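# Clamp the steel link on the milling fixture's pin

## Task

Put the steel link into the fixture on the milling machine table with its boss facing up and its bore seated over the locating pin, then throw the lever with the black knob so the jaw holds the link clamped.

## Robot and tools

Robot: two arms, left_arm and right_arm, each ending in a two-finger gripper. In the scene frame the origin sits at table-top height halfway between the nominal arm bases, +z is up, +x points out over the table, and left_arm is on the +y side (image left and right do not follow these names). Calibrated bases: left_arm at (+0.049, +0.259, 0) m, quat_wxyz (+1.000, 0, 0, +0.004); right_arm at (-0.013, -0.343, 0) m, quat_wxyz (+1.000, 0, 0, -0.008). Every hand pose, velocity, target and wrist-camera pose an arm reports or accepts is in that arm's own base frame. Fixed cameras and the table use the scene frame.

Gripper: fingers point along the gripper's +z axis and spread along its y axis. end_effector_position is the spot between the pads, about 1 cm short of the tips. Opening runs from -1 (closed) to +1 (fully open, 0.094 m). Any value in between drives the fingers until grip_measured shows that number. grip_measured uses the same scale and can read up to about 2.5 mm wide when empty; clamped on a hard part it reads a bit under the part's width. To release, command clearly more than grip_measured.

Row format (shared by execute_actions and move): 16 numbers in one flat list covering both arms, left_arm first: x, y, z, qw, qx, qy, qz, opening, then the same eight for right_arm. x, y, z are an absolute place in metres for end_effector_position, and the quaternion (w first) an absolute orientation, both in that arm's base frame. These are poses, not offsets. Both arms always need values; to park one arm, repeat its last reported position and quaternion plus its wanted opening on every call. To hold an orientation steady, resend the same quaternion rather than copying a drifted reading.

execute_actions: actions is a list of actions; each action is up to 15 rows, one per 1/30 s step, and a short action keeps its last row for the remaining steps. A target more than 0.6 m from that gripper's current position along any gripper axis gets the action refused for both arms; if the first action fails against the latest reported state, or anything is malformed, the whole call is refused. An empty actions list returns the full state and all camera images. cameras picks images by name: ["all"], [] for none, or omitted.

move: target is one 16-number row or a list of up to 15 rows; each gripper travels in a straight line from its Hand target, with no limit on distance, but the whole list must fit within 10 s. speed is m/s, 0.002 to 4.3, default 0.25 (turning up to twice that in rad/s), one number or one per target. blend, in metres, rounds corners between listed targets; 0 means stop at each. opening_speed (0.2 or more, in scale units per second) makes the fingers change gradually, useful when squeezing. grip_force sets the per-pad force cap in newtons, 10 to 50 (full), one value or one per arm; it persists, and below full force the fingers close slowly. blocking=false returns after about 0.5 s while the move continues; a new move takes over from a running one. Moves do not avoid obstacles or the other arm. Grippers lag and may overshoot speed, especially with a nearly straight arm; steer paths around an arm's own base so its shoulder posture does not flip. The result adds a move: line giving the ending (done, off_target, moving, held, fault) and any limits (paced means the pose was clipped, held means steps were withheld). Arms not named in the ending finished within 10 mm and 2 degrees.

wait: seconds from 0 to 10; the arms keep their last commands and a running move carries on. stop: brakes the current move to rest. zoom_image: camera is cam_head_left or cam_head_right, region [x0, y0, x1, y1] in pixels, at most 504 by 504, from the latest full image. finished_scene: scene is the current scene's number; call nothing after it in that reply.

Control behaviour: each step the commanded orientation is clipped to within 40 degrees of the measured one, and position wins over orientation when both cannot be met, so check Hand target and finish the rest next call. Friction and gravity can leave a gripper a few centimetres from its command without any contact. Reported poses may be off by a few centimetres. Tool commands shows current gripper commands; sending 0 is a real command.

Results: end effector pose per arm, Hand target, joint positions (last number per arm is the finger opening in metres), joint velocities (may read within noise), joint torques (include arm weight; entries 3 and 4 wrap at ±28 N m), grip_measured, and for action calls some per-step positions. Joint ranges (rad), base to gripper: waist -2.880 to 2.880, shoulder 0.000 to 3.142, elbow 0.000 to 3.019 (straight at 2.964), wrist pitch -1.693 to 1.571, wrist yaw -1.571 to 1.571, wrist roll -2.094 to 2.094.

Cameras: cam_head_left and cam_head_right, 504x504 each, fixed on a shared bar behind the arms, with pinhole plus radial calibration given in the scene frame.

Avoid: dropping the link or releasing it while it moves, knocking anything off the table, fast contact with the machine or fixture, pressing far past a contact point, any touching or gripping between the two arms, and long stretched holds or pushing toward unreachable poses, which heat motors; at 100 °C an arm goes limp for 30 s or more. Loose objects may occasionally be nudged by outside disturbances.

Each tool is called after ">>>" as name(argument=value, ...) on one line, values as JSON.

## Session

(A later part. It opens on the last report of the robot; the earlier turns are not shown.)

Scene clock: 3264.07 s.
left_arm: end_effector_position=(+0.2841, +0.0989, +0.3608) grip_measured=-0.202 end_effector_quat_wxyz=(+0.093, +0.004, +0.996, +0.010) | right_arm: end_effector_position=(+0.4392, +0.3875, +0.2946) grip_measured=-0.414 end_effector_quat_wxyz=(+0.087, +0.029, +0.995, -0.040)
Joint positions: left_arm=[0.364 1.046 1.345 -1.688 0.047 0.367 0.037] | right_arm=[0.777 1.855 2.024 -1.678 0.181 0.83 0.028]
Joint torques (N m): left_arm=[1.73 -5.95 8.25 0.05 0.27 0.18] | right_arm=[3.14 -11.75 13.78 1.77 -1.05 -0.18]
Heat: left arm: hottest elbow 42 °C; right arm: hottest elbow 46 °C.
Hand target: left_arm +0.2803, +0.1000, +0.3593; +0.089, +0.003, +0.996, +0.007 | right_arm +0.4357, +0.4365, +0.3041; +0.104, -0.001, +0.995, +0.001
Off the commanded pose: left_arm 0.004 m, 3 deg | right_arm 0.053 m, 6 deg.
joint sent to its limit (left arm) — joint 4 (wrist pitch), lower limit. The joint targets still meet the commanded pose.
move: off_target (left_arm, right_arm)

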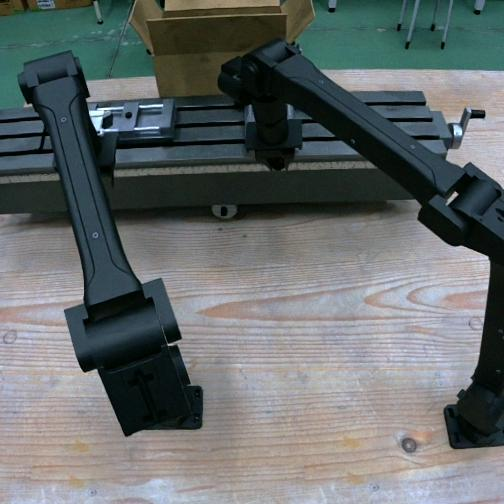

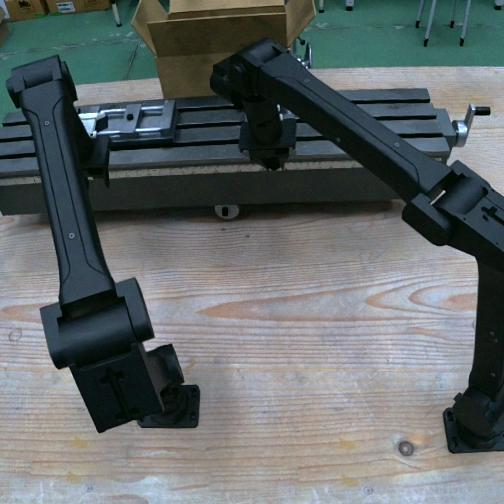

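>>> move(target=[[0.28, 0.10, 0.36, 0.0698, 0.004, 0.9976, 0, -0.2, 0.440, 0.395, 0.300, 0.1045, 0, 0.9945, 0, -0.95],[0.28, 0.10, 0.36, 0.0698, 0.004, 0.9976, 0, -0.2, 0.440, 0.395, 0.300, 0.1045, 0, 0.9945, 0, 0.3],[0.28, 0.10, 0.36, 0.0698, 0.004, 0.9976, 0, -0.2, 0.440, 0.395, 0.38, 0.1045, 0, 0.9945, 0, 0.3],[0.28, 0.10, 0.36, 0.0698, 0.004, 0.9976, 0, -0.2, 0.50, 0.20, 0.40, 0.1045, 0, 0.9945, 0, 0.3]], speed=[0.1,0.1,0.15,0.25], blend=[0,0,0.02,0], opening_speed=3, cameras=["all"])

>>> zoom_image(camera="cam_head_left", region=[235, 80, 315, 180])

>>> zoom_image(camera="cam_head_left", region=[255, 90, 285, 120])

Scene clock: 3286.10 s.
left_arm: end_effector_position=(+0.2841, +0.0989, +0.3608) grip_measured=-0.202 end_effector_quat_wxyz=(+0.093, +0.004, +0.996, +0.010) | right_arm: end_effector_position=(+0.5060, +0.2018, +0.3917) grip_measured=+0.297 end_effector_quat_wxyz=(+0.130, +0.004, +0.992, +0.009)
Joint positions: left_arm=[0.364 1.046 1.345 -1.688 0.047 0.367 0.037] | right_arm=[0.408 1.666 2.014 -1.673 0.086 0.405 0.061]
Joint torques (N m): left_arm=[1.79 -5.95 8.25 0.02 0.26 0.17] | right_arm=[-0.73 -13.8 7.47 0.43 -0.04 -0.16]
Heat: left arm: hottest elbow 40 °C; right arm: hottest elbow 49 °C.
Hand target: left_arm +0.2803, +0.1000, +0.3593; +0.089, +0.003, +0.996, +0.007 | right_arm +0.5000, +0.1999, +0.3992; +0.133, -0.001, +0.991, +0.012
Off the commanded pose: left_arm 0.004 m, 3 deg | right_arm 0.010 m, 3 deg.
joint sent to its limit (left arm) — joint 4 (wrist pitch), lower limit. The joint targets still meet the commanded pose.
joint sent to its limit (right arm) — joint 4 (wrist pitch), lower limit. The joint targets are off in orientation, not in position.
move: off_target (left_arm, right_arm); target 2's new opening was sent with right_arm's hand 0.010 m and 3 deg from that target

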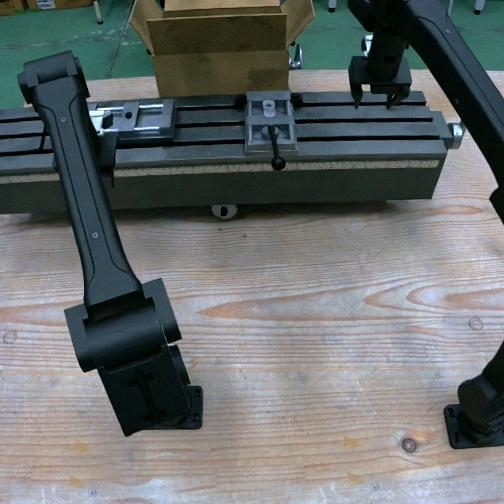

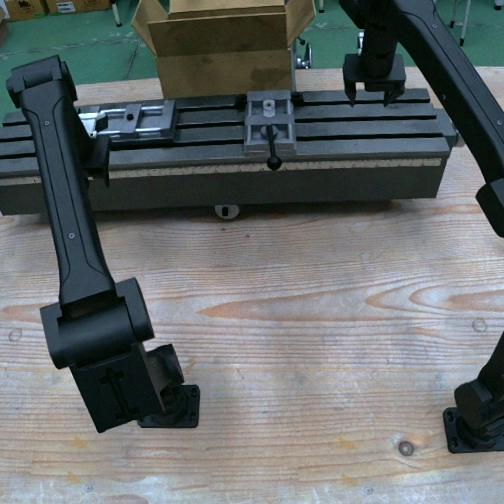

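Scaled by 5.040 from the camera's 504x504 image, which has a finer 720x720 frame.

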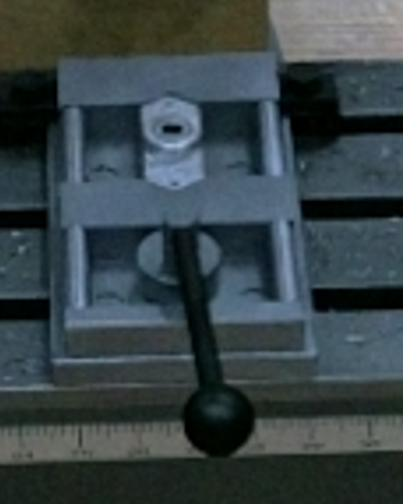

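Scaled by 16.800 from the camera's 504x504 image, which has a finer 720x720 frame.

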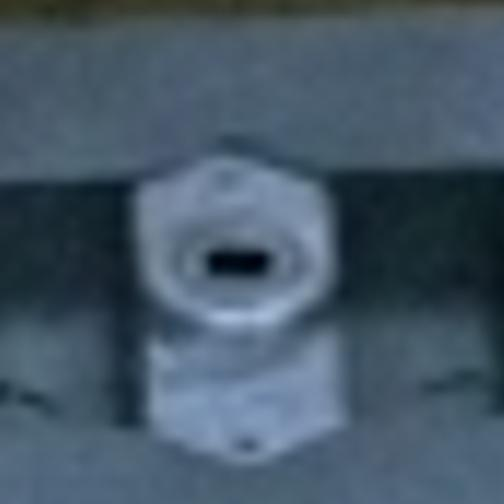

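>>> move(target=[[0.28, 0.10, 0.36, 0.0698, 0.004, 0.9976, 0, -0.2, 0.440, 0.392, 0.39, 0.1045, 0, 0.9945, 0, 0.2],[0.28, 0.10, 0.36, 0.0698, 0.004, 0.9976, 0, -0.2, 0.434, 0.394, 0.302, 0.1045, 0, 0.9945, 0, 0.2],[0.28, 0.10, 0.36, 0.0698, 0.004, 0.9976, 0, -0.2, 0.434, 0.394, 0.302, 0.1045, 0, 0.9945, 0, -0.95],[0.28, 0.10, 0.36, 0.0698, 0.004, 0.9976, 0, -0.2, 0.442, 0.340, 0.302, 0.1036, -0.1298, 0.9860, 0.0136, -0.95],[0.28, 0.10, 0.36, 0.0698, 0.004, 0.9976, 0, -0.2, 0.470, 0.300, 0.304, 0.0997, -0.299, 0.9485, 0.0314, -0.95],[0.28, 0.10, 0.36, 0.0698, 0.004, 0.9976, 0, -0.2, 0.513, 0.275, 0.306, 0.0927, -0.4592, 0.8821, 0.0482, -0.95],[0.28, 0.10, 0.36, 0.0698, 0.004, 0.9976, 0, -0.2, 0.570, 0.268, 0.308, 0.0829, -0.6054, 0.7890, 0.0636, -0.95],[0.28, 0.10, 0.36, 0.0698, 0.004, 0.9976, 0, -0.2, 0.610, 0.280, 0.310, 0.0829, -0.6054, 0.7890, 0.0636, -0.95]], speed=[0.25,0.15,0.1,0.15,0.15,0.15,0.15,0.15], blend=[0.01,0,0,0.01,0.02,0.02,0.02,0])

>>> move(target=[[0.28, 0.10, 0.36, 0.0698, 0.004, 0.9976, 0, -0.2, 0.572, 0.283, 0.300, 0.0829, -0.6054, 0.7890, 0.0636, -0.95],[0.28, 0.10, 0.36, 0.0698, 0.004, 0.9976, 0, -0.2, 0.572, 0.283, 0.300, 0.0829, -0.6054, 0.7890, 0.0636, 0.2],[0.28, 0.10, 0.36, 0.0698, 0.004, 0.9976, 0, -0.2, 0.572, 0.283, 0.39, 0.0829, -0.6054, 0.7890, 0.0636, 0.2],[0.54, -0.16, 0.39, 0.0698, -0.0052, 0.9976, 0, -0.1, 0.60, 0.08, 0.40, 0.0829, -0.6054, 0.7890, 0.0636, 0.2]], speed=[0.1,0.1,0.12,0.25], blend=[0,0,0.02,0], opening_speed=3)

>>> move(target=[[0.5895, -0.2145, 0.365, 0.0698, -0.004, 0.9976, 0, -0.1, 0.60, 0.08, 0.40, 0.0829, -0.6054, 0.7890, 0.0636, 0.2],[0.5895, -0.2145, 0.32, 0.0698, -0.004, 0.9976, 0, -0.1, 0.60, 0.08, 0.40, 0.0829, -0.6054, 0.7890, 0.0636, 0.2],[0.5935, -0.2145, 0.280, 0.0698, -0.004, 0.9976, 0, -0.1, 0.60, 0.08, 0.40, 0.0829, -0.6054, 0.7890, 0.0636, 0.2],[0.5935, -0.2145, 0.280, 0.0698, -0.004, 0.9976, 0, -0.7, 0.60, 0.08, 0.40, 0.0829, -0.6054, 0.7890, 0.0636, 0.2],[0.5935, -0.2145, 0.35, 0.0698, -0.004, 0.9976, 0, -0.7, 0.60, 0.08, 0.40, 0.0829, -0.6054, 0.7890, 0.0636, 0.2]], speed=[0.12,0.08,0.05,0.05,0.1], opening_speed=2, cameras=["all"])

>>> zoom_image(camera="cam_head_left", region=[245, 70, 345, 140])

Scene clock: 3436.13 s.
left_arm: end_effector_position=(+0.2841, +0.0989, +0.3608) grip_measured=-0.202 end_effector_quat_wxyz=(+0.093, +0.004, +0.996, +0.010) | right_arm: end_effector_position=(+0.5714, +0.2795, +0.2856) grip_measured=-0.544 end_effector_quat_wxyz=(+0.071, -0.613, +0.784, +0.070)
Joint positions: left_arm=[0.364 1.046 1.345 -1.688 0.047 0.367 0.037] | right_arm=[0.409 1.986 2.197 -1.679 -0.171 -0.908 0.021]
Joint torques (N m): left_arm=[1.61 -5.95 8.27 0.02 0.27 0.18] | right_arm=[-2.08 -12.81 17.95 0.39 -0.13 -0.02]
Heat: left arm: hottest elbow 38 °C; right arm: hottest elbow 45 °C.
Hand target: left_arm +0.2803, +0.1000, +0.3593; +0.089, +0.003, +0.996, +0.007 | right_arm +0.6047, +0.2772, +0.3092; +0.112, -0.602, +0.789, +0.057
Off the commanded pose: left_arm 0.004 m, 3 deg | right_arm 0.046 m, 2 deg.
joint sent to its limit (left arm) — joint 4 (wrist pitch), lower limit. The joint targets still meet the commanded pose.
joint sent to its limit (right arm) — joint 4 (wrist pitch), lower limit. The joint targets are off in position and orientation.
move: off_target (left_arm, right_arm)

Scene clock: 3441.27 s.
left_arm: end_effector_position=(+0.5331, -0.1571, +0.3767) grip_measured=-0.103 end_effector_quat_wxyz=(+0.106, +0.000, +0.994, -0.012) | right_arm: end_effector_position=(+0.6047, +0.0811, +0.3885) grip_measured=+0.197 end_effector_quat_wxyz=(+0.173, -0.587, +0.791, +0.015)
Joint positions: left_arm=[-0.298 1.712 2.04 -1.688 -0.038 -0.294 0.042] | right_arm=[0.075 1.84 2.23 -1.679 -0.209 -1.172 0.056]
Joint torques (N m): left_arm=[0.85 -15.5 12.38 0.06 -0.23 0] | right_arm=[-0.62 -15.97 7.58 0.66 -0.25 -0.14]
Heat: left arm: hottest elbow 38 °C; right arm: hottest elbow 45 °C.
Hand target: left_arm +0.5393, -0.1597, +0.3893; +0.120, -0.004, +0.993, -0.015 | right_arm +0.5997, +0.0801, +0.3994; +0.180, -0.590, +0.787, +0.009
Off the commanded pose: left_arm 0.015 m, 4 deg | right_arm 0.013 m, 12 deg.
joint sent to its limit (left arm) — joint 4 (wrist pitch), lower limit. The joint targets are off in orientation, not in position.
joint sent to its limit (right arm) — joint 4 (wrist pitch), lower limit. The joint targets are off in orientation, not in position.
move: off_target (left_arm, right_arm); target 2's new opening was sent with right_arm's hand 0.015 m and 2 deg from that target; target 4's new opening was sent with left_arm's hand 0.015 m and 4 deg from that target

Scene clock: 3449.50 s.
left_arm: end_effector_position=(+0.5912, -0.2096, +0.3144) grip_measured=-0.446 end_effector_quat_wxyz=(+0.078, -0.003, +0.997, -0.003) | right_arm: end_effector_position=(+0.6047, +0.0811, +0.3885) grip_measured=+0.197 end_effector_quat_wxyz=(+0.173, -0.587, +0.791, +0.015)
Joint positions: left_arm=[-0.354 1.942 2.208 -1.69 -0.049 -0.356 0.026] | right_arm=[0.075 1.84 2.23 -1.679 -0.209 -1.172 0.056]
Joint torques (N m): left_arm=[0.62 -21.42 13.01 0.03 -0.12 0.05] | right_arm=[-0.73 -15.91 7.56 0.7 -0.26 -0.15]
Heat: left arm: hottest elbow 38 °C; right arm: hottest elbow 44 °C.
Hand target: left_arm +0.5916, -0.2137, +0.3490; +0.110, -0.003, +0.994, -0.015 | right_arm +0.5997, +0.0801, +0.3994; +0.180, -0.590, +0.787, +0.009
Off the commanded pose: left_arm 0.036 m, 1 deg | right_arm 0.013 m, 12 deg.
joint sent to its limit (left arm) — joint 4 (wrist pitch), lower limit. The joint targets are off in orientation, not in position.
joint sent to its limit (right arm) — joint 4 (wrist pitch), lower limit. The joint targets are off in orientation, not in position.
move: off_target (left_arm, right_arm); target 4's new opening was sent with left_arm's hand 0.017 m and 1 deg from that target

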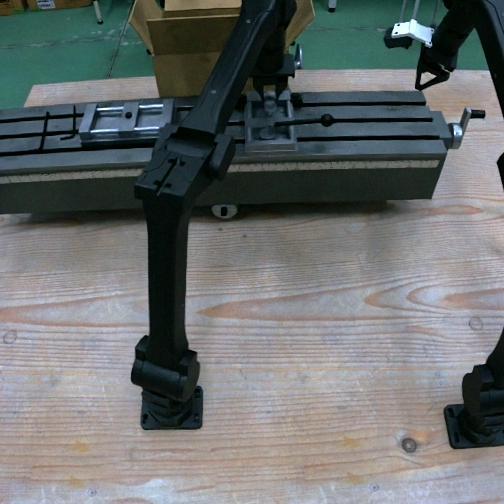

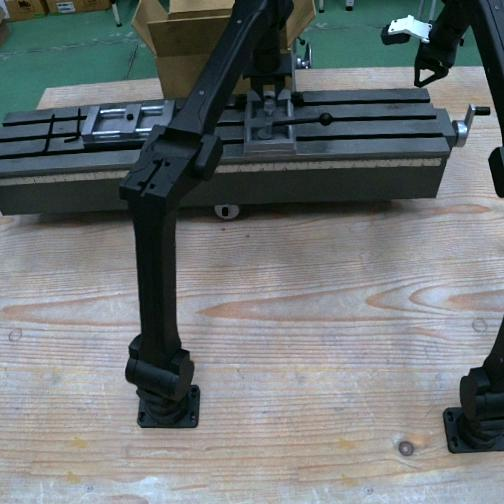

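Scaled by 5.040 from the camera's 504x504 image, which has a finer 720x720 frame.

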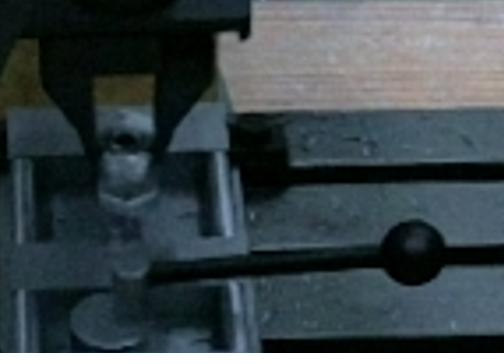

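>>> move(target=[[0.590,-0.212,0.37,0.0698,-0.004,0.9976,0,-0.7,0.60,0.08,0.40,0.0829,-0.6054,0.7890,0.0636,0.2],[0.40,-0.12,0.36,0.0690,-0.1045,0.9921,0.008,-0.7,0.60,0.08,0.40,0.0829,-0.6054,0.7890,0.0636,0.2],[0.30,0.0,0.15,0.0656,-0.3412,0.9374,0.0239,-0.7,0.60,0.08,0.40,0.0829,-0.6054,0.7890,0.0636,0.2],[0.30,0.0,0.045,0.0656,-0.3412,0.9374,0.0239,-0.7,0.60,0.08,0.40,0.0829,-0.6054,0.7890,0.0636,0.2],[0.30,0.0,0.018,0.0656,-0.3412,0.9374,0.0239,-0.7,0.60,0.08,0.40,0.0829,-0.6054,0.7890,0.0636,0.2],[0.30,0.0,0.013,0.0656,-0.3412,0.9374,0.0239,-0.7,0.60,0.08,0.40,0.0829,-0.6054,0.7890,0.0636,0.2]], speed=[0.1,0.25,0.25,0.12,0.04,0.02], blend=[0.01,0.05,0.01,0.003,0.001,0])

>>> move(target=[[0.30,0.0,0.013,0.0656,-0.3412,0.9374,0.0239,0.1,0.60,0.08,0.40,0.0829,-0.6054,0.7890,0.0636,0.2],[0.30,0.0,0.12,0.0656,-0.3412,0.9374,0.0239,0.1,0.60,0.08,0.40,0.0829,-0.6054,0.7890,0.0636,0.2],[0.28,0.20,0.30,0.0698,0.0,0.9976,0.0,0.4,0.60,0.08,0.40,0.0829,-0.6054,0.7890,0.0636,0.2]], speed=[0.1,0.15,0.25], blend=[0,0.02,0], opening_speed=2, cameras=["all"])

>>> zoom_image(camera="cam_head_left", region=[180, 250, 380, 400])

>>> zoom_image(camera="cam_head_left", region=[235, 80, 305, 150])

Scene clock: 3561.60 s.
left_arm: end_effector_position=(+0.3035, -0.0037, +0.0240) grip_measured=-0.446 end_effector_quat_wxyz=(+0.073, -0.333, +0.940, +0.019) | right_arm: end_effector_position=(+0.6047, +0.0811, +0.3885) grip_measured=+0.197 end_effector_quat_wxyz=(+0.173, -0.587, +0.791, +0.015)
Joint positions: left_arm=[-0.064 1.282 0.591 -0.76 -0.093 -0.739 0.026] | right_arm=[0.075 1.84 2.23 -1.679 -0.209 -1.172 0.056]
Joint torques (N m): left_arm=[1.61 -5.01 5.76 0.96 -0.26 0] | right_arm=[-0.5 -16.03 7.61 0.65 -0.26 -0.14]
Heat: left arm: hottest elbow 43 °C; right arm: hottest elbow 41 °C.
Hand target: left_arm +0.2995, -0.0001, +0.0135; +0.065, -0.341, +0.937, +0.024 | right_arm +0.5997, +0.0801, +0.3994; +0.180, -0.590, +0.787, +0.009
Off the commanded pose: left_arm 0.012 m, 1 deg | right_arm 0.013 m, 12 deg.
joint sent to its limit (right arm) — joint 4 (wrist pitch), lower limit. The joint targets are off in orientation, not in position.
move: off_target (left_arm, right_arm)

Scene clock: 3566.80 s.
left_arm: end_effector_position=(+0.2729, +0.1909, +0.2837) grip_measured=+0.397 end_effector_quat_wxyz=(+0.057, +0.000, +0.998, -0.007) | right_arm: end_effector_position=(+0.6047, +0.0811, +0.3885) grip_measured=+0.197 end_effector_quat_wxyz=(+0.173, -0.587, +0.791, +0.015)
Joint positions: left_arm=[0.654 1.156 1.223 -1.556 0.081 0.65 0.066] | right_arm=[0.075 1.84 2.23 -1.679 -0.209 -1.172 0.056]
Joint torques (N m): left_arm=[1.73 -6.71 12.62 -0.17 0.33 0.19] | right_arm=[-0.62 -15.97 7.56 0.64 -0.25 -0.14]
Heat: left arm: hottest elbow 43 °C; right arm: hottest elbow 41 °C.
Hand target: left_arm +0.2795, +0.1995, +0.2998; +0.070, +0.000, +0.998, +0.000 | right_arm +0.5997, +0.0801, +0.3994; +0.180, -0.590, +0.787, +0.009
Off the commanded pose: left_arm 0.020 m, 2 deg | right_arm 0.013 m, 12 deg.
joint sent to its limit (right arm) — joint 4 (wrist pitch), lower limit. The joint targets are off in orientation, not in position.
move: off_target (left_arm, right_arm); target 3's new opening was sent with left_arm's hand 0.020 m and 2 deg from that target

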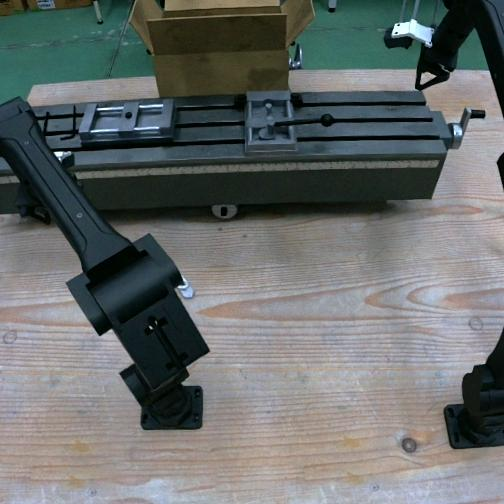

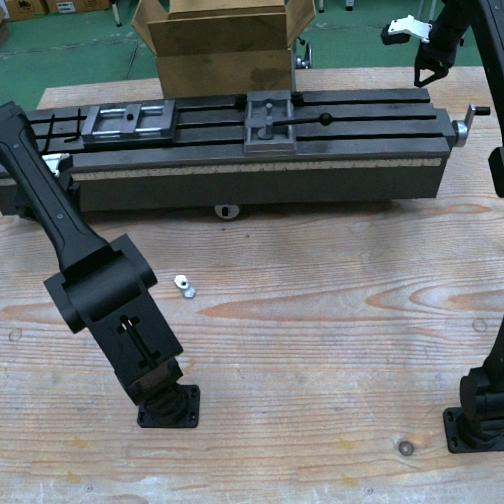

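Scaled by 2.520 from the camera's 504x504 image, which has a finer 720x720 frame.

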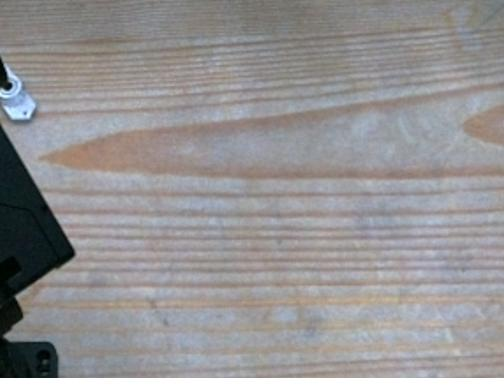

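Scaled by 7.200 from the camera's 504x504 image, which has a finer 720x720 frame.

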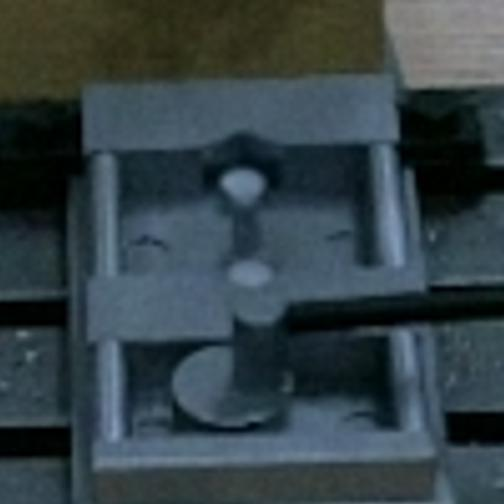

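>>> move(target=[[0.301,-0.005,0.075,0.0656,-0.3412,0.9374,0.0239,0.3,0.60,0.08,0.40,0.0829,-0.6054,0.7890,0.0636,0.2],[0.301,-0.005,0.018,0.0656,-0.3412,0.9374,0.0239,0.3,0.60,0.08,0.40,0.0829,-0.6054,0.7890,0.0636,0.2],[0.301,-0.005,0.018,0.0656,-0.3412,0.9374,0.0239,-0.7,0.60,0.08,0.40,0.0829,-0.6054,0.7890,0.0636,0.2],[0.301,-0.005,0.13,0.0656,-0.3412,0.9374,0.0239,-0.7,0.60,0.08,0.40,0.0829,-0.6054,0.7890,0.0636,0.2]], speed=[0.3,0.12,0.1,0.25], blend=[0.01,0,0,0], opening_speed=2.5)

>>> move(target=[[0.33,-0.14,0.36,0.0688,-0.148,0.9866,0.0103,-0.7,0.60,0.08,0.40,0.0829,-0.6054,0.7890,0.0636,0.2],[0.565,-0.185,0.378,0.0698,-0.004,0.9976,0.0002,-0.7,0.60,0.08,0.40,0.0829,-0.6054,0.7890,0.0636,0.2],[0.570,-0.190,0.335,0.0698,-0.004,0.9976,0.0002,-0.7,0.60,0.08,0.40,0.0829,-0.6054,0.7890,0.0636,0.2]], speed=[0.35,0.3,0.12], blend=[0.05,0.01,0])

>>> move(target=[[0.575,-0.2071,0.318,0.0698,-0.004,0.9976,0.0002,-0.7,0.60,0.08,0.40,0.0829,-0.6054,0.7890,0.0636,0.2],[0.575,-0.2071,0.297,0.0698,-0.004,0.9976,0.0002,-0.7,0.60,0.08,0.40,0.0829,-0.6054,0.7890,0.0636,0.2],[0.603,-0.2177,0.297,0.0698,-0.004,0.9976,0.0002,-0.7,0.60,0.08,0.40,0.0829,-0.6054,0.7890,0.0636,0.2],[0.575,-0.2080,0.297,0.0698,-0.004,0.9976,0.0002,-0.7,0.60,0.08,0.40,0.0829,-0.6054,0.7890,0.0636,0.2],[0.603,-0.2186,0.297,0.0698,-0.004,0.9976,0.0002,-0.7,0.60,0.08,0.40,0.0829,-0.6054,0.7890,0.0636,0.2],[0.575,-0.2089,0.297,0.0698,-0.004,0.9976,0.0002,-0.7,0.60,0.08,0.40,0.0829,-0.6054,0.7890,0.0636,0.2],[0.603,-0.2196,0.297,0.0698,-0.004,0.9976,0.0002,-0.7,0.60,0.08,0.40,0.0829,-0.6054,0.7890,0.0636,0.2],[0.575,-0.2098,0.297,0.0698,-0.004,0.9976,0.0002,-0.7,0.60,0.08,0.40,0.0829,-0.6054,0.7890,0.0636,0.2],[0.603,-0.2205,0.297,0.0698,-0.004,0.9976,0.0002,-0.7,0.60,0.08,0.40,0.0829,-0.6054,0.7890,0.0636,0.2]], speed=[0.1,0.06,0.06,0.06,0.06,0.06,0.06,0.06,0.06], blend=[0.003,0.001,0.001,0.001,0.001,0.001,0.001,0.001,0], cameras=["all"])

>>> zoom_image(camera="cam_head_left", region=[255, 90, 285, 120])

Scene clock: 3609.00 s.
left_arm: end_effector_position=(+0.2849, -0.0014, +0.1114) grip_measured=-0.443 end_effector_quat_wxyz=(+0.046, -0.341, +0.938, +0.031) | right_arm: end_effector_position=(+0.6047, +0.0811, +0.3885) grip_measured=+0.197 end_effector_quat_wxyz=(+0.173, -0.587, +0.791, +0.015)
Joint positions: left_arm=[-0.06 1.112 0.731 -1.13 -0.093 -0.755 0.026] | right_arm=[0.075 1.84 2.23 -1.679 -0.209 -1.172 0.056]
Joint torques (N m): left_arm=[0.32 -6.3 11.7 -0.23 -0.29 -0.01] | right_arm=[-0.5 -15.97 7.5 0.62 -0.25 -0.14]
Heat: left arm: hottest elbow 45 °C; right arm: hottest elbow 41 °C.
Hand target: left_arm +0.3005, -0.0050, +0.1299; +0.066, -0.341, +0.937, +0.023 | right_arm +0.5997, +0.0801, +0.3994; +0.180, -0.590, +0.787, +0.009
Off the commanded pose: left_arm 0.025 m, 2 deg | right_arm 0.013 m, 12 deg.
joint sent to its limit (right arm) — joint 4 (wrist pitch), lower limit. The joint targets are off in orientation, not in position.
move: off_target (left_arm, right_arm)

Scene clock: 3611.50 s.
left_arm: end_effector_position=(+0.5639, -0.1896, +0.3170) grip_measured=-0.443 end_effector_quat_wxyz=(+0.064, -0.007, +0.998, +0.004) | right_arm: end_effector_position=(+0.6047, +0.0811, +0.3885) grip_measured=+0.197 end_effector_quat_wxyz=(+0.173, -0.587, +0.791, +0.015)
Joint positions: left_arm=[-0.338 1.858 2.092 -1.687 -0.051 -0.349 0.026] | right_arm=[0.075 1.84 2.23 -1.679 -0.209 -1.172 0.056]
Joint torques (N m): left_arm=[1.55 -18.61 12.27 -0.1 0.07 0.19] | right_arm=[-0.73 -16.21 7.57 0.61 -0.24 -0.14]
Heat: left arm: hottest elbow 45 °C; right arm: hottest elbow 41 °C.
Hand target: left_arm +0.5692, -0.1897, +0.3346; +0.080, -0.004, +0.997, -0.003 | right_arm +0.5997, +0.0801, +0.3994; +0.180, -0.590, +0.787, +0.009
Off the commanded pose: left_arm 0.019 m, 1 deg | right_arm 0.013 m, 12 deg.
joint sent to its limit (left arm) — joint 4 (wrist pitch), lower limit. The joint targets still meet the commanded pose.
joint sent to its limit (right arm) — joint 4 (wrist pitch), lower limit. The joint targets are off in orientation, not in position.
move: off_target (left_arm, right_arm)

Scene clock: 3617.00 s.
left_arm: end_effector_position=(+0.5878, -0.2082, +0.2932) grip_measured=-0.442 end_effector_quat_wxyz=(+0.055, -0.006, +0.998, +0.006) | right_arm: end_effector_position=(+0.6047, +0.0811, +0.3885) grip_measured=+0.197 end_effector_quat_wxyz=(+0.173, -0.587, +0.791, +0.015)
Joint positions: left_arm=[-0.354 1.954 2.175 -1.693 -0.05 -0.364 0.026] | right_arm=[0.075 1.84 2.23 -1.679 -0.209 -1.172 0.056]
Joint torques (N m): left_arm=[0.26 -17.38 13.49 0.42 -0.09 0.05] | right_arm=[-0.56 -16.26 7.53 0.62 -0.27 -0.15]
Heat: left arm: hottest elbow 45 °C; right arm: hottest elbow 41 °C.
Hand target: left_arm +0.6018, -0.2202, +0.2969; +0.070, -0.004, +0.998, +0.000 | right_arm +0.5997, +0.0801, +0.3994; +0.180, -0.590, +0.787, +0.009
Off the commanded pose: left_arm 0.020 m, 2 deg | right_arm 0.013 m, 12 deg.
joint sent to its limit (right arm) — joint 4 (wrist pitch), lower limit. The joint targets are off in orientation, not in position.
move: off_target (left_arm, right_arm)

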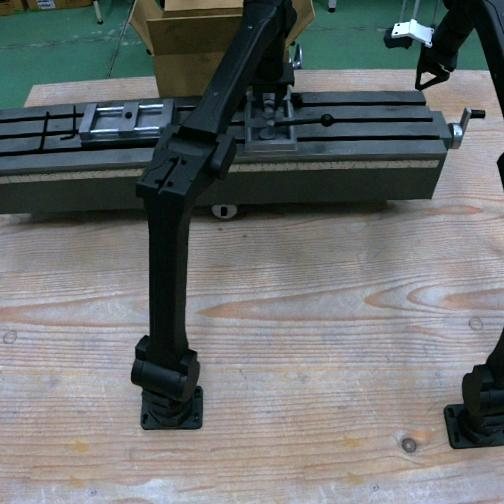

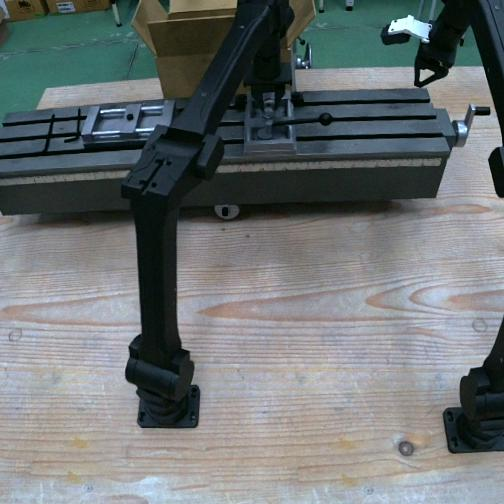

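Scaled by 16.800 from the camera's 504x504 image, which has a finer 720x720 frame.

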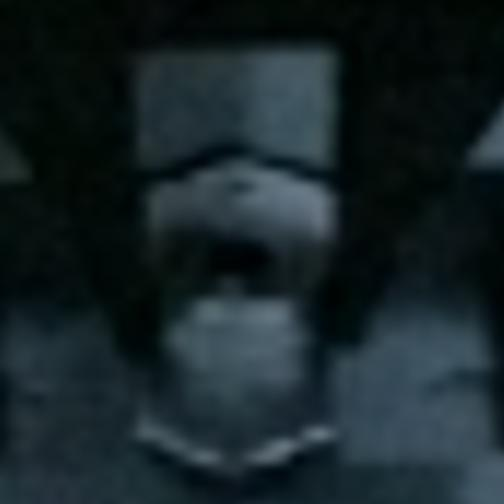

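>>> move(target=[[0.5905,-0.2125,0.297,0.0698,-0.004,0.9976,0.0002,-0.7,0.60,0.08,0.40,0.0829,-0.6054,0.7890,0.0636,0.2],[0.5905,-0.2125,0.297,0.0698,-0.004,0.9976,0.0002,-0.2,0.60,0.12,0.40,0.0829,-0.6054,0.7890,0.0636,0.2],[0.5905,-0.2125,0.355,0.0698,-0.004,0.9976,0.0002,-0.2,0.60,0.14,0.40,0.0829,-0.6054,0.7890,0.0636,0.2],[0.40,-0.02,0.40,0.0698,0.004,0.9976,0,-0.2,0.572,0.283,0.39,0.0829,-0.6054,0.7890,0.0636,0.2],[0.28,0.10,0.36,0.0698,0.004,0.9976,0,-0.2,0.572,0.283,0.30,0.0829,-0.6054,0.7890,0.0636,0.2],[0.28,0.10,0.36,0.0698,0.004,0.9976,0,-0.2,0.572,0.283,0.30,0.0829,-0.6054,0.7890,0.0636,-0.95]], speed=[0.15,0.15,0.15,0.35,0.25,0.1], blend=[0,0,0.01,0.03,0,0], opening_speed=2.5)

>>> move(target=[[0.28,0.10,0.36,0.0698,0.004,0.9976,0,-0.2,0.532,0.281,0.303,0.0927,-0.4592,0.8821,0.0482,-0.95],[0.28,0.10,0.36,0.0698,0.004,0.9976,0,-0.2,0.490,0.296,0.304,0.0997,-0.299,0.9485,0.0314,-0.95],[0.28,0.10,0.36,0.0698,0.004,0.9976,0,-0.2,0.457,0.326,0.304,0.1036,-0.1298,0.9860,0.0136,-0.95],[0.28,0.10,0.36,0.0698,0.004,0.9976,0,-0.2,0.440,0.360,0.304,0.1045,0,0.9945,0,-0.95],[0.28,0.10,0.36,0.0698,0.004,0.9976,0,-0.2,0.435,0.405,0.304,0.1045,0,0.9945,0,-0.95],[0.28,0.10,0.36,0.0698,0.004,0.9976,0,-0.2,0.440,0.440,0.304,0.1045,0,0.9945,0,-0.95]], speed=[0.2,0.2,0.2,0.2,0.2,0.2], blend=[0.01,0.02,0.02,0.02,0.01,0])

>>> move(target=[[0.28,0.10,0.36,0.0698,0.004,0.9976,0,-0.2,0.440,0.395,0.300,0.1045,0,0.9945,0,-0.95],[0.28,0.10,0.36,0.0698,0.004,0.9976,0,-0.2,0.440,0.395,0.300,0.1045,0,0.9945,0,0.3],[0.28,0.10,0.36,0.0698,0.004,0.9976,0,-0.2,0.440,0.395,0.38,0.1045,0,0.9945,0,0.3],[0.28,0.10,0.36,0.0698,0.004,0.9976,0,-0.2,0.48,0.25,0.40,0.1045,0,0.9945,0,0.3]], speed=[0.1,0.1,0.15,0.25], blend=[0,0,0.02,0], opening_speed=3, cameras=["all"])

>>> zoom_image(camera="cam_head_left", region=[235, 80, 345, 190])

Scene clock: 3647.70 s.
left_arm: end_effector_position=(+0.2841, +0.0989, +0.3608) grip_measured=-0.202 end_effector_quat_wxyz=(+0.093, +0.004, +0.996, +0.010) | right_arm: end_effector_position=(+0.5711, +0.2820, +0.2984) grip_measured=-0.415 end_effector_quat_wxyz=(+0.082, -0.603, +0.791, +0.065)
Joint positions: left_arm=[0.364 1.046 1.345 -1.688 0.047 0.367 0.037] | right_arm=[0.415 1.975 2.214 -1.679 -0.164 -0.878 0.028]
Joint torques (N m): left_arm=[1.67 -5.89 8.25 0.03 0.27 0.18] | right_arm=[-0.44 -16.21 8.2 0.44 -0.22 -0.09]
Heat: left arm: hottest elbow 44 °C; right arm: hottest elbow 41 °C.
Hand target: left_arm +0.2803, +0.1000, +0.3593; +0.089, +0.003, +0.996, +0.007 | right_arm +0.5720, +0.2830, +0.2999; +0.083, -0.605, +0.789, +0.064
Off the commanded pose: left_arm 0.004 m, 3 deg | right_arm 0.002 m, 0 deg.
joint sent to its limit (left arm) — joint 4 (wrist pitch), lower limit. The joint targets still meet the commanded pose.
joint sent to its limit (right arm) — joint 4 (wrist pitch), lower limit. The joint targets still meet the commanded pose.
move: off_target (left_arm)

Scene clock: 3652.00 s.
left_arm: end_effector_position=(+0.2841, +0.0989, +0.3608) grip_measured=-0.202 end_effector_quat_wxyz=(+0.093, +0.004, +0.996, +0.010) | right_arm: end_effector_position=(+0.4389, +0.3876, +0.2941) grip_measured=-0.415 end_effector_quat_wxyz=(+0.086, +0.028, +0.995, -0.041)
Joint positions: left_arm=[0.364 1.046 1.345 -1.688 0.047 0.367 0.037] | right_arm=[0.778 1.855 2.023 -1.678 0.181 0.829 0.027]
Joint torques (N m): left_arm=[1.67 -5.95 8.25 0.05 0.27 0.18] | right_arm=[3.19 -11.81 13.83 1.8 -1.05 -0.19]
Heat: left arm: hottest elbow 44 °C; right arm: hottest elbow 42 °C.
Hand target: left_arm +0.2803, +0.1000, +0.3593; +0.089, +0.003, +0.996, +0.007 | right_arm +0.4357, +0.4365, +0.3039; +0.104, -0.001, +0.995, +0.001
Off the commanded pose: left_arm 0.004 m, 3 deg | right_arm 0.053 m, 6 deg.
joint sent to its limit (left arm) — joint 4 (wrist pitch), lower limit. The joint targets still meet the commanded pose.
move: off_target (left_arm, right_arm)

Scene clock: 3656.00 s.
left_arm: end_effector_position=(+0.2841, +0.0989, +0.3608) grip_measured=-0.202 end_effector_quat_wxyz=(+0.093, +0.004, +0.996, +0.010) | right_arm: end_effector_position=(+0.4842, +0.2510, +0.3950) grip_measured=+0.297 end_effector_quat_wxyz=(+0.135, +0.004, +0.991, +0.016)
Joint positions: left_arm=[0.364 1.046 1.345 -1.688 0.047 0.367 0.037] | right_arm=[0.513 1.666 2.022 -1.674 0.106 0.507 0.061]
Joint torques (N m): left_arm=[1.73 -5.95 8.27 0.05 0.27 0.17] | right_arm=[-0.91 -13.16 7.54 0.43 0 -0.16]
Heat: left arm: hottest elbow 43 °C; right arm: hottest elbow 42 °C.
Hand target: left_arm +0.2803, +0.1000, +0.3593; +0.089, +0.003, +0.996, +0.007 | right_arm +0.4799, +0.2499, +0.3994; +0.136, -0.002, +0.991, +0.017
Off the commanded pose: left_arm 0.004 m, 3 deg | right_arm 0.007 m, 4 deg.
joint sent to its limit (left arm) — joint 4 (wrist pitch), lower limit. The joint targets still meet the commanded pose.
joint sent to its limit (right arm) — joint 4 (wrist pitch), lower limit. The joint targets are off in orientation, not in position.
move: off_target (left_arm, right_arm); target 2's new opening was sent with right_arm's hand 0.010 m and 3 deg from that target

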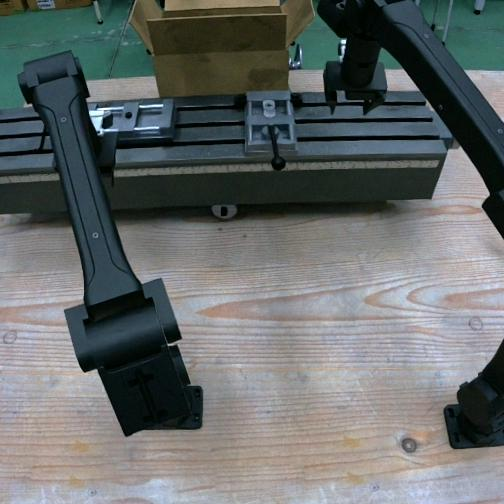

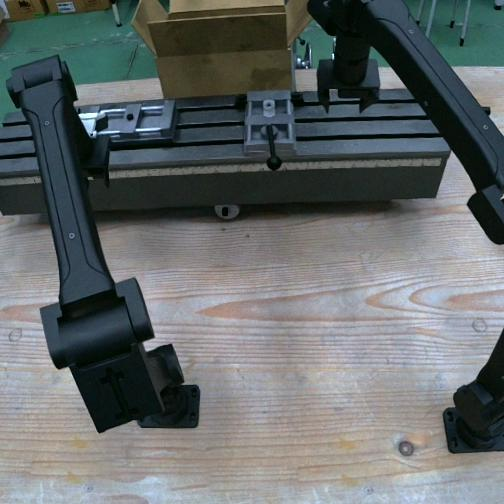

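Scaled by 4.582 from the camera's 504x504 image, which has a finer 720x720 frame.

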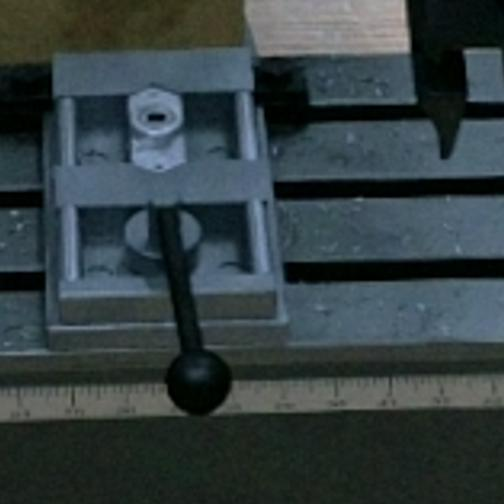

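>>> finished_scene(scene=1)

The scene is finished: the task was done.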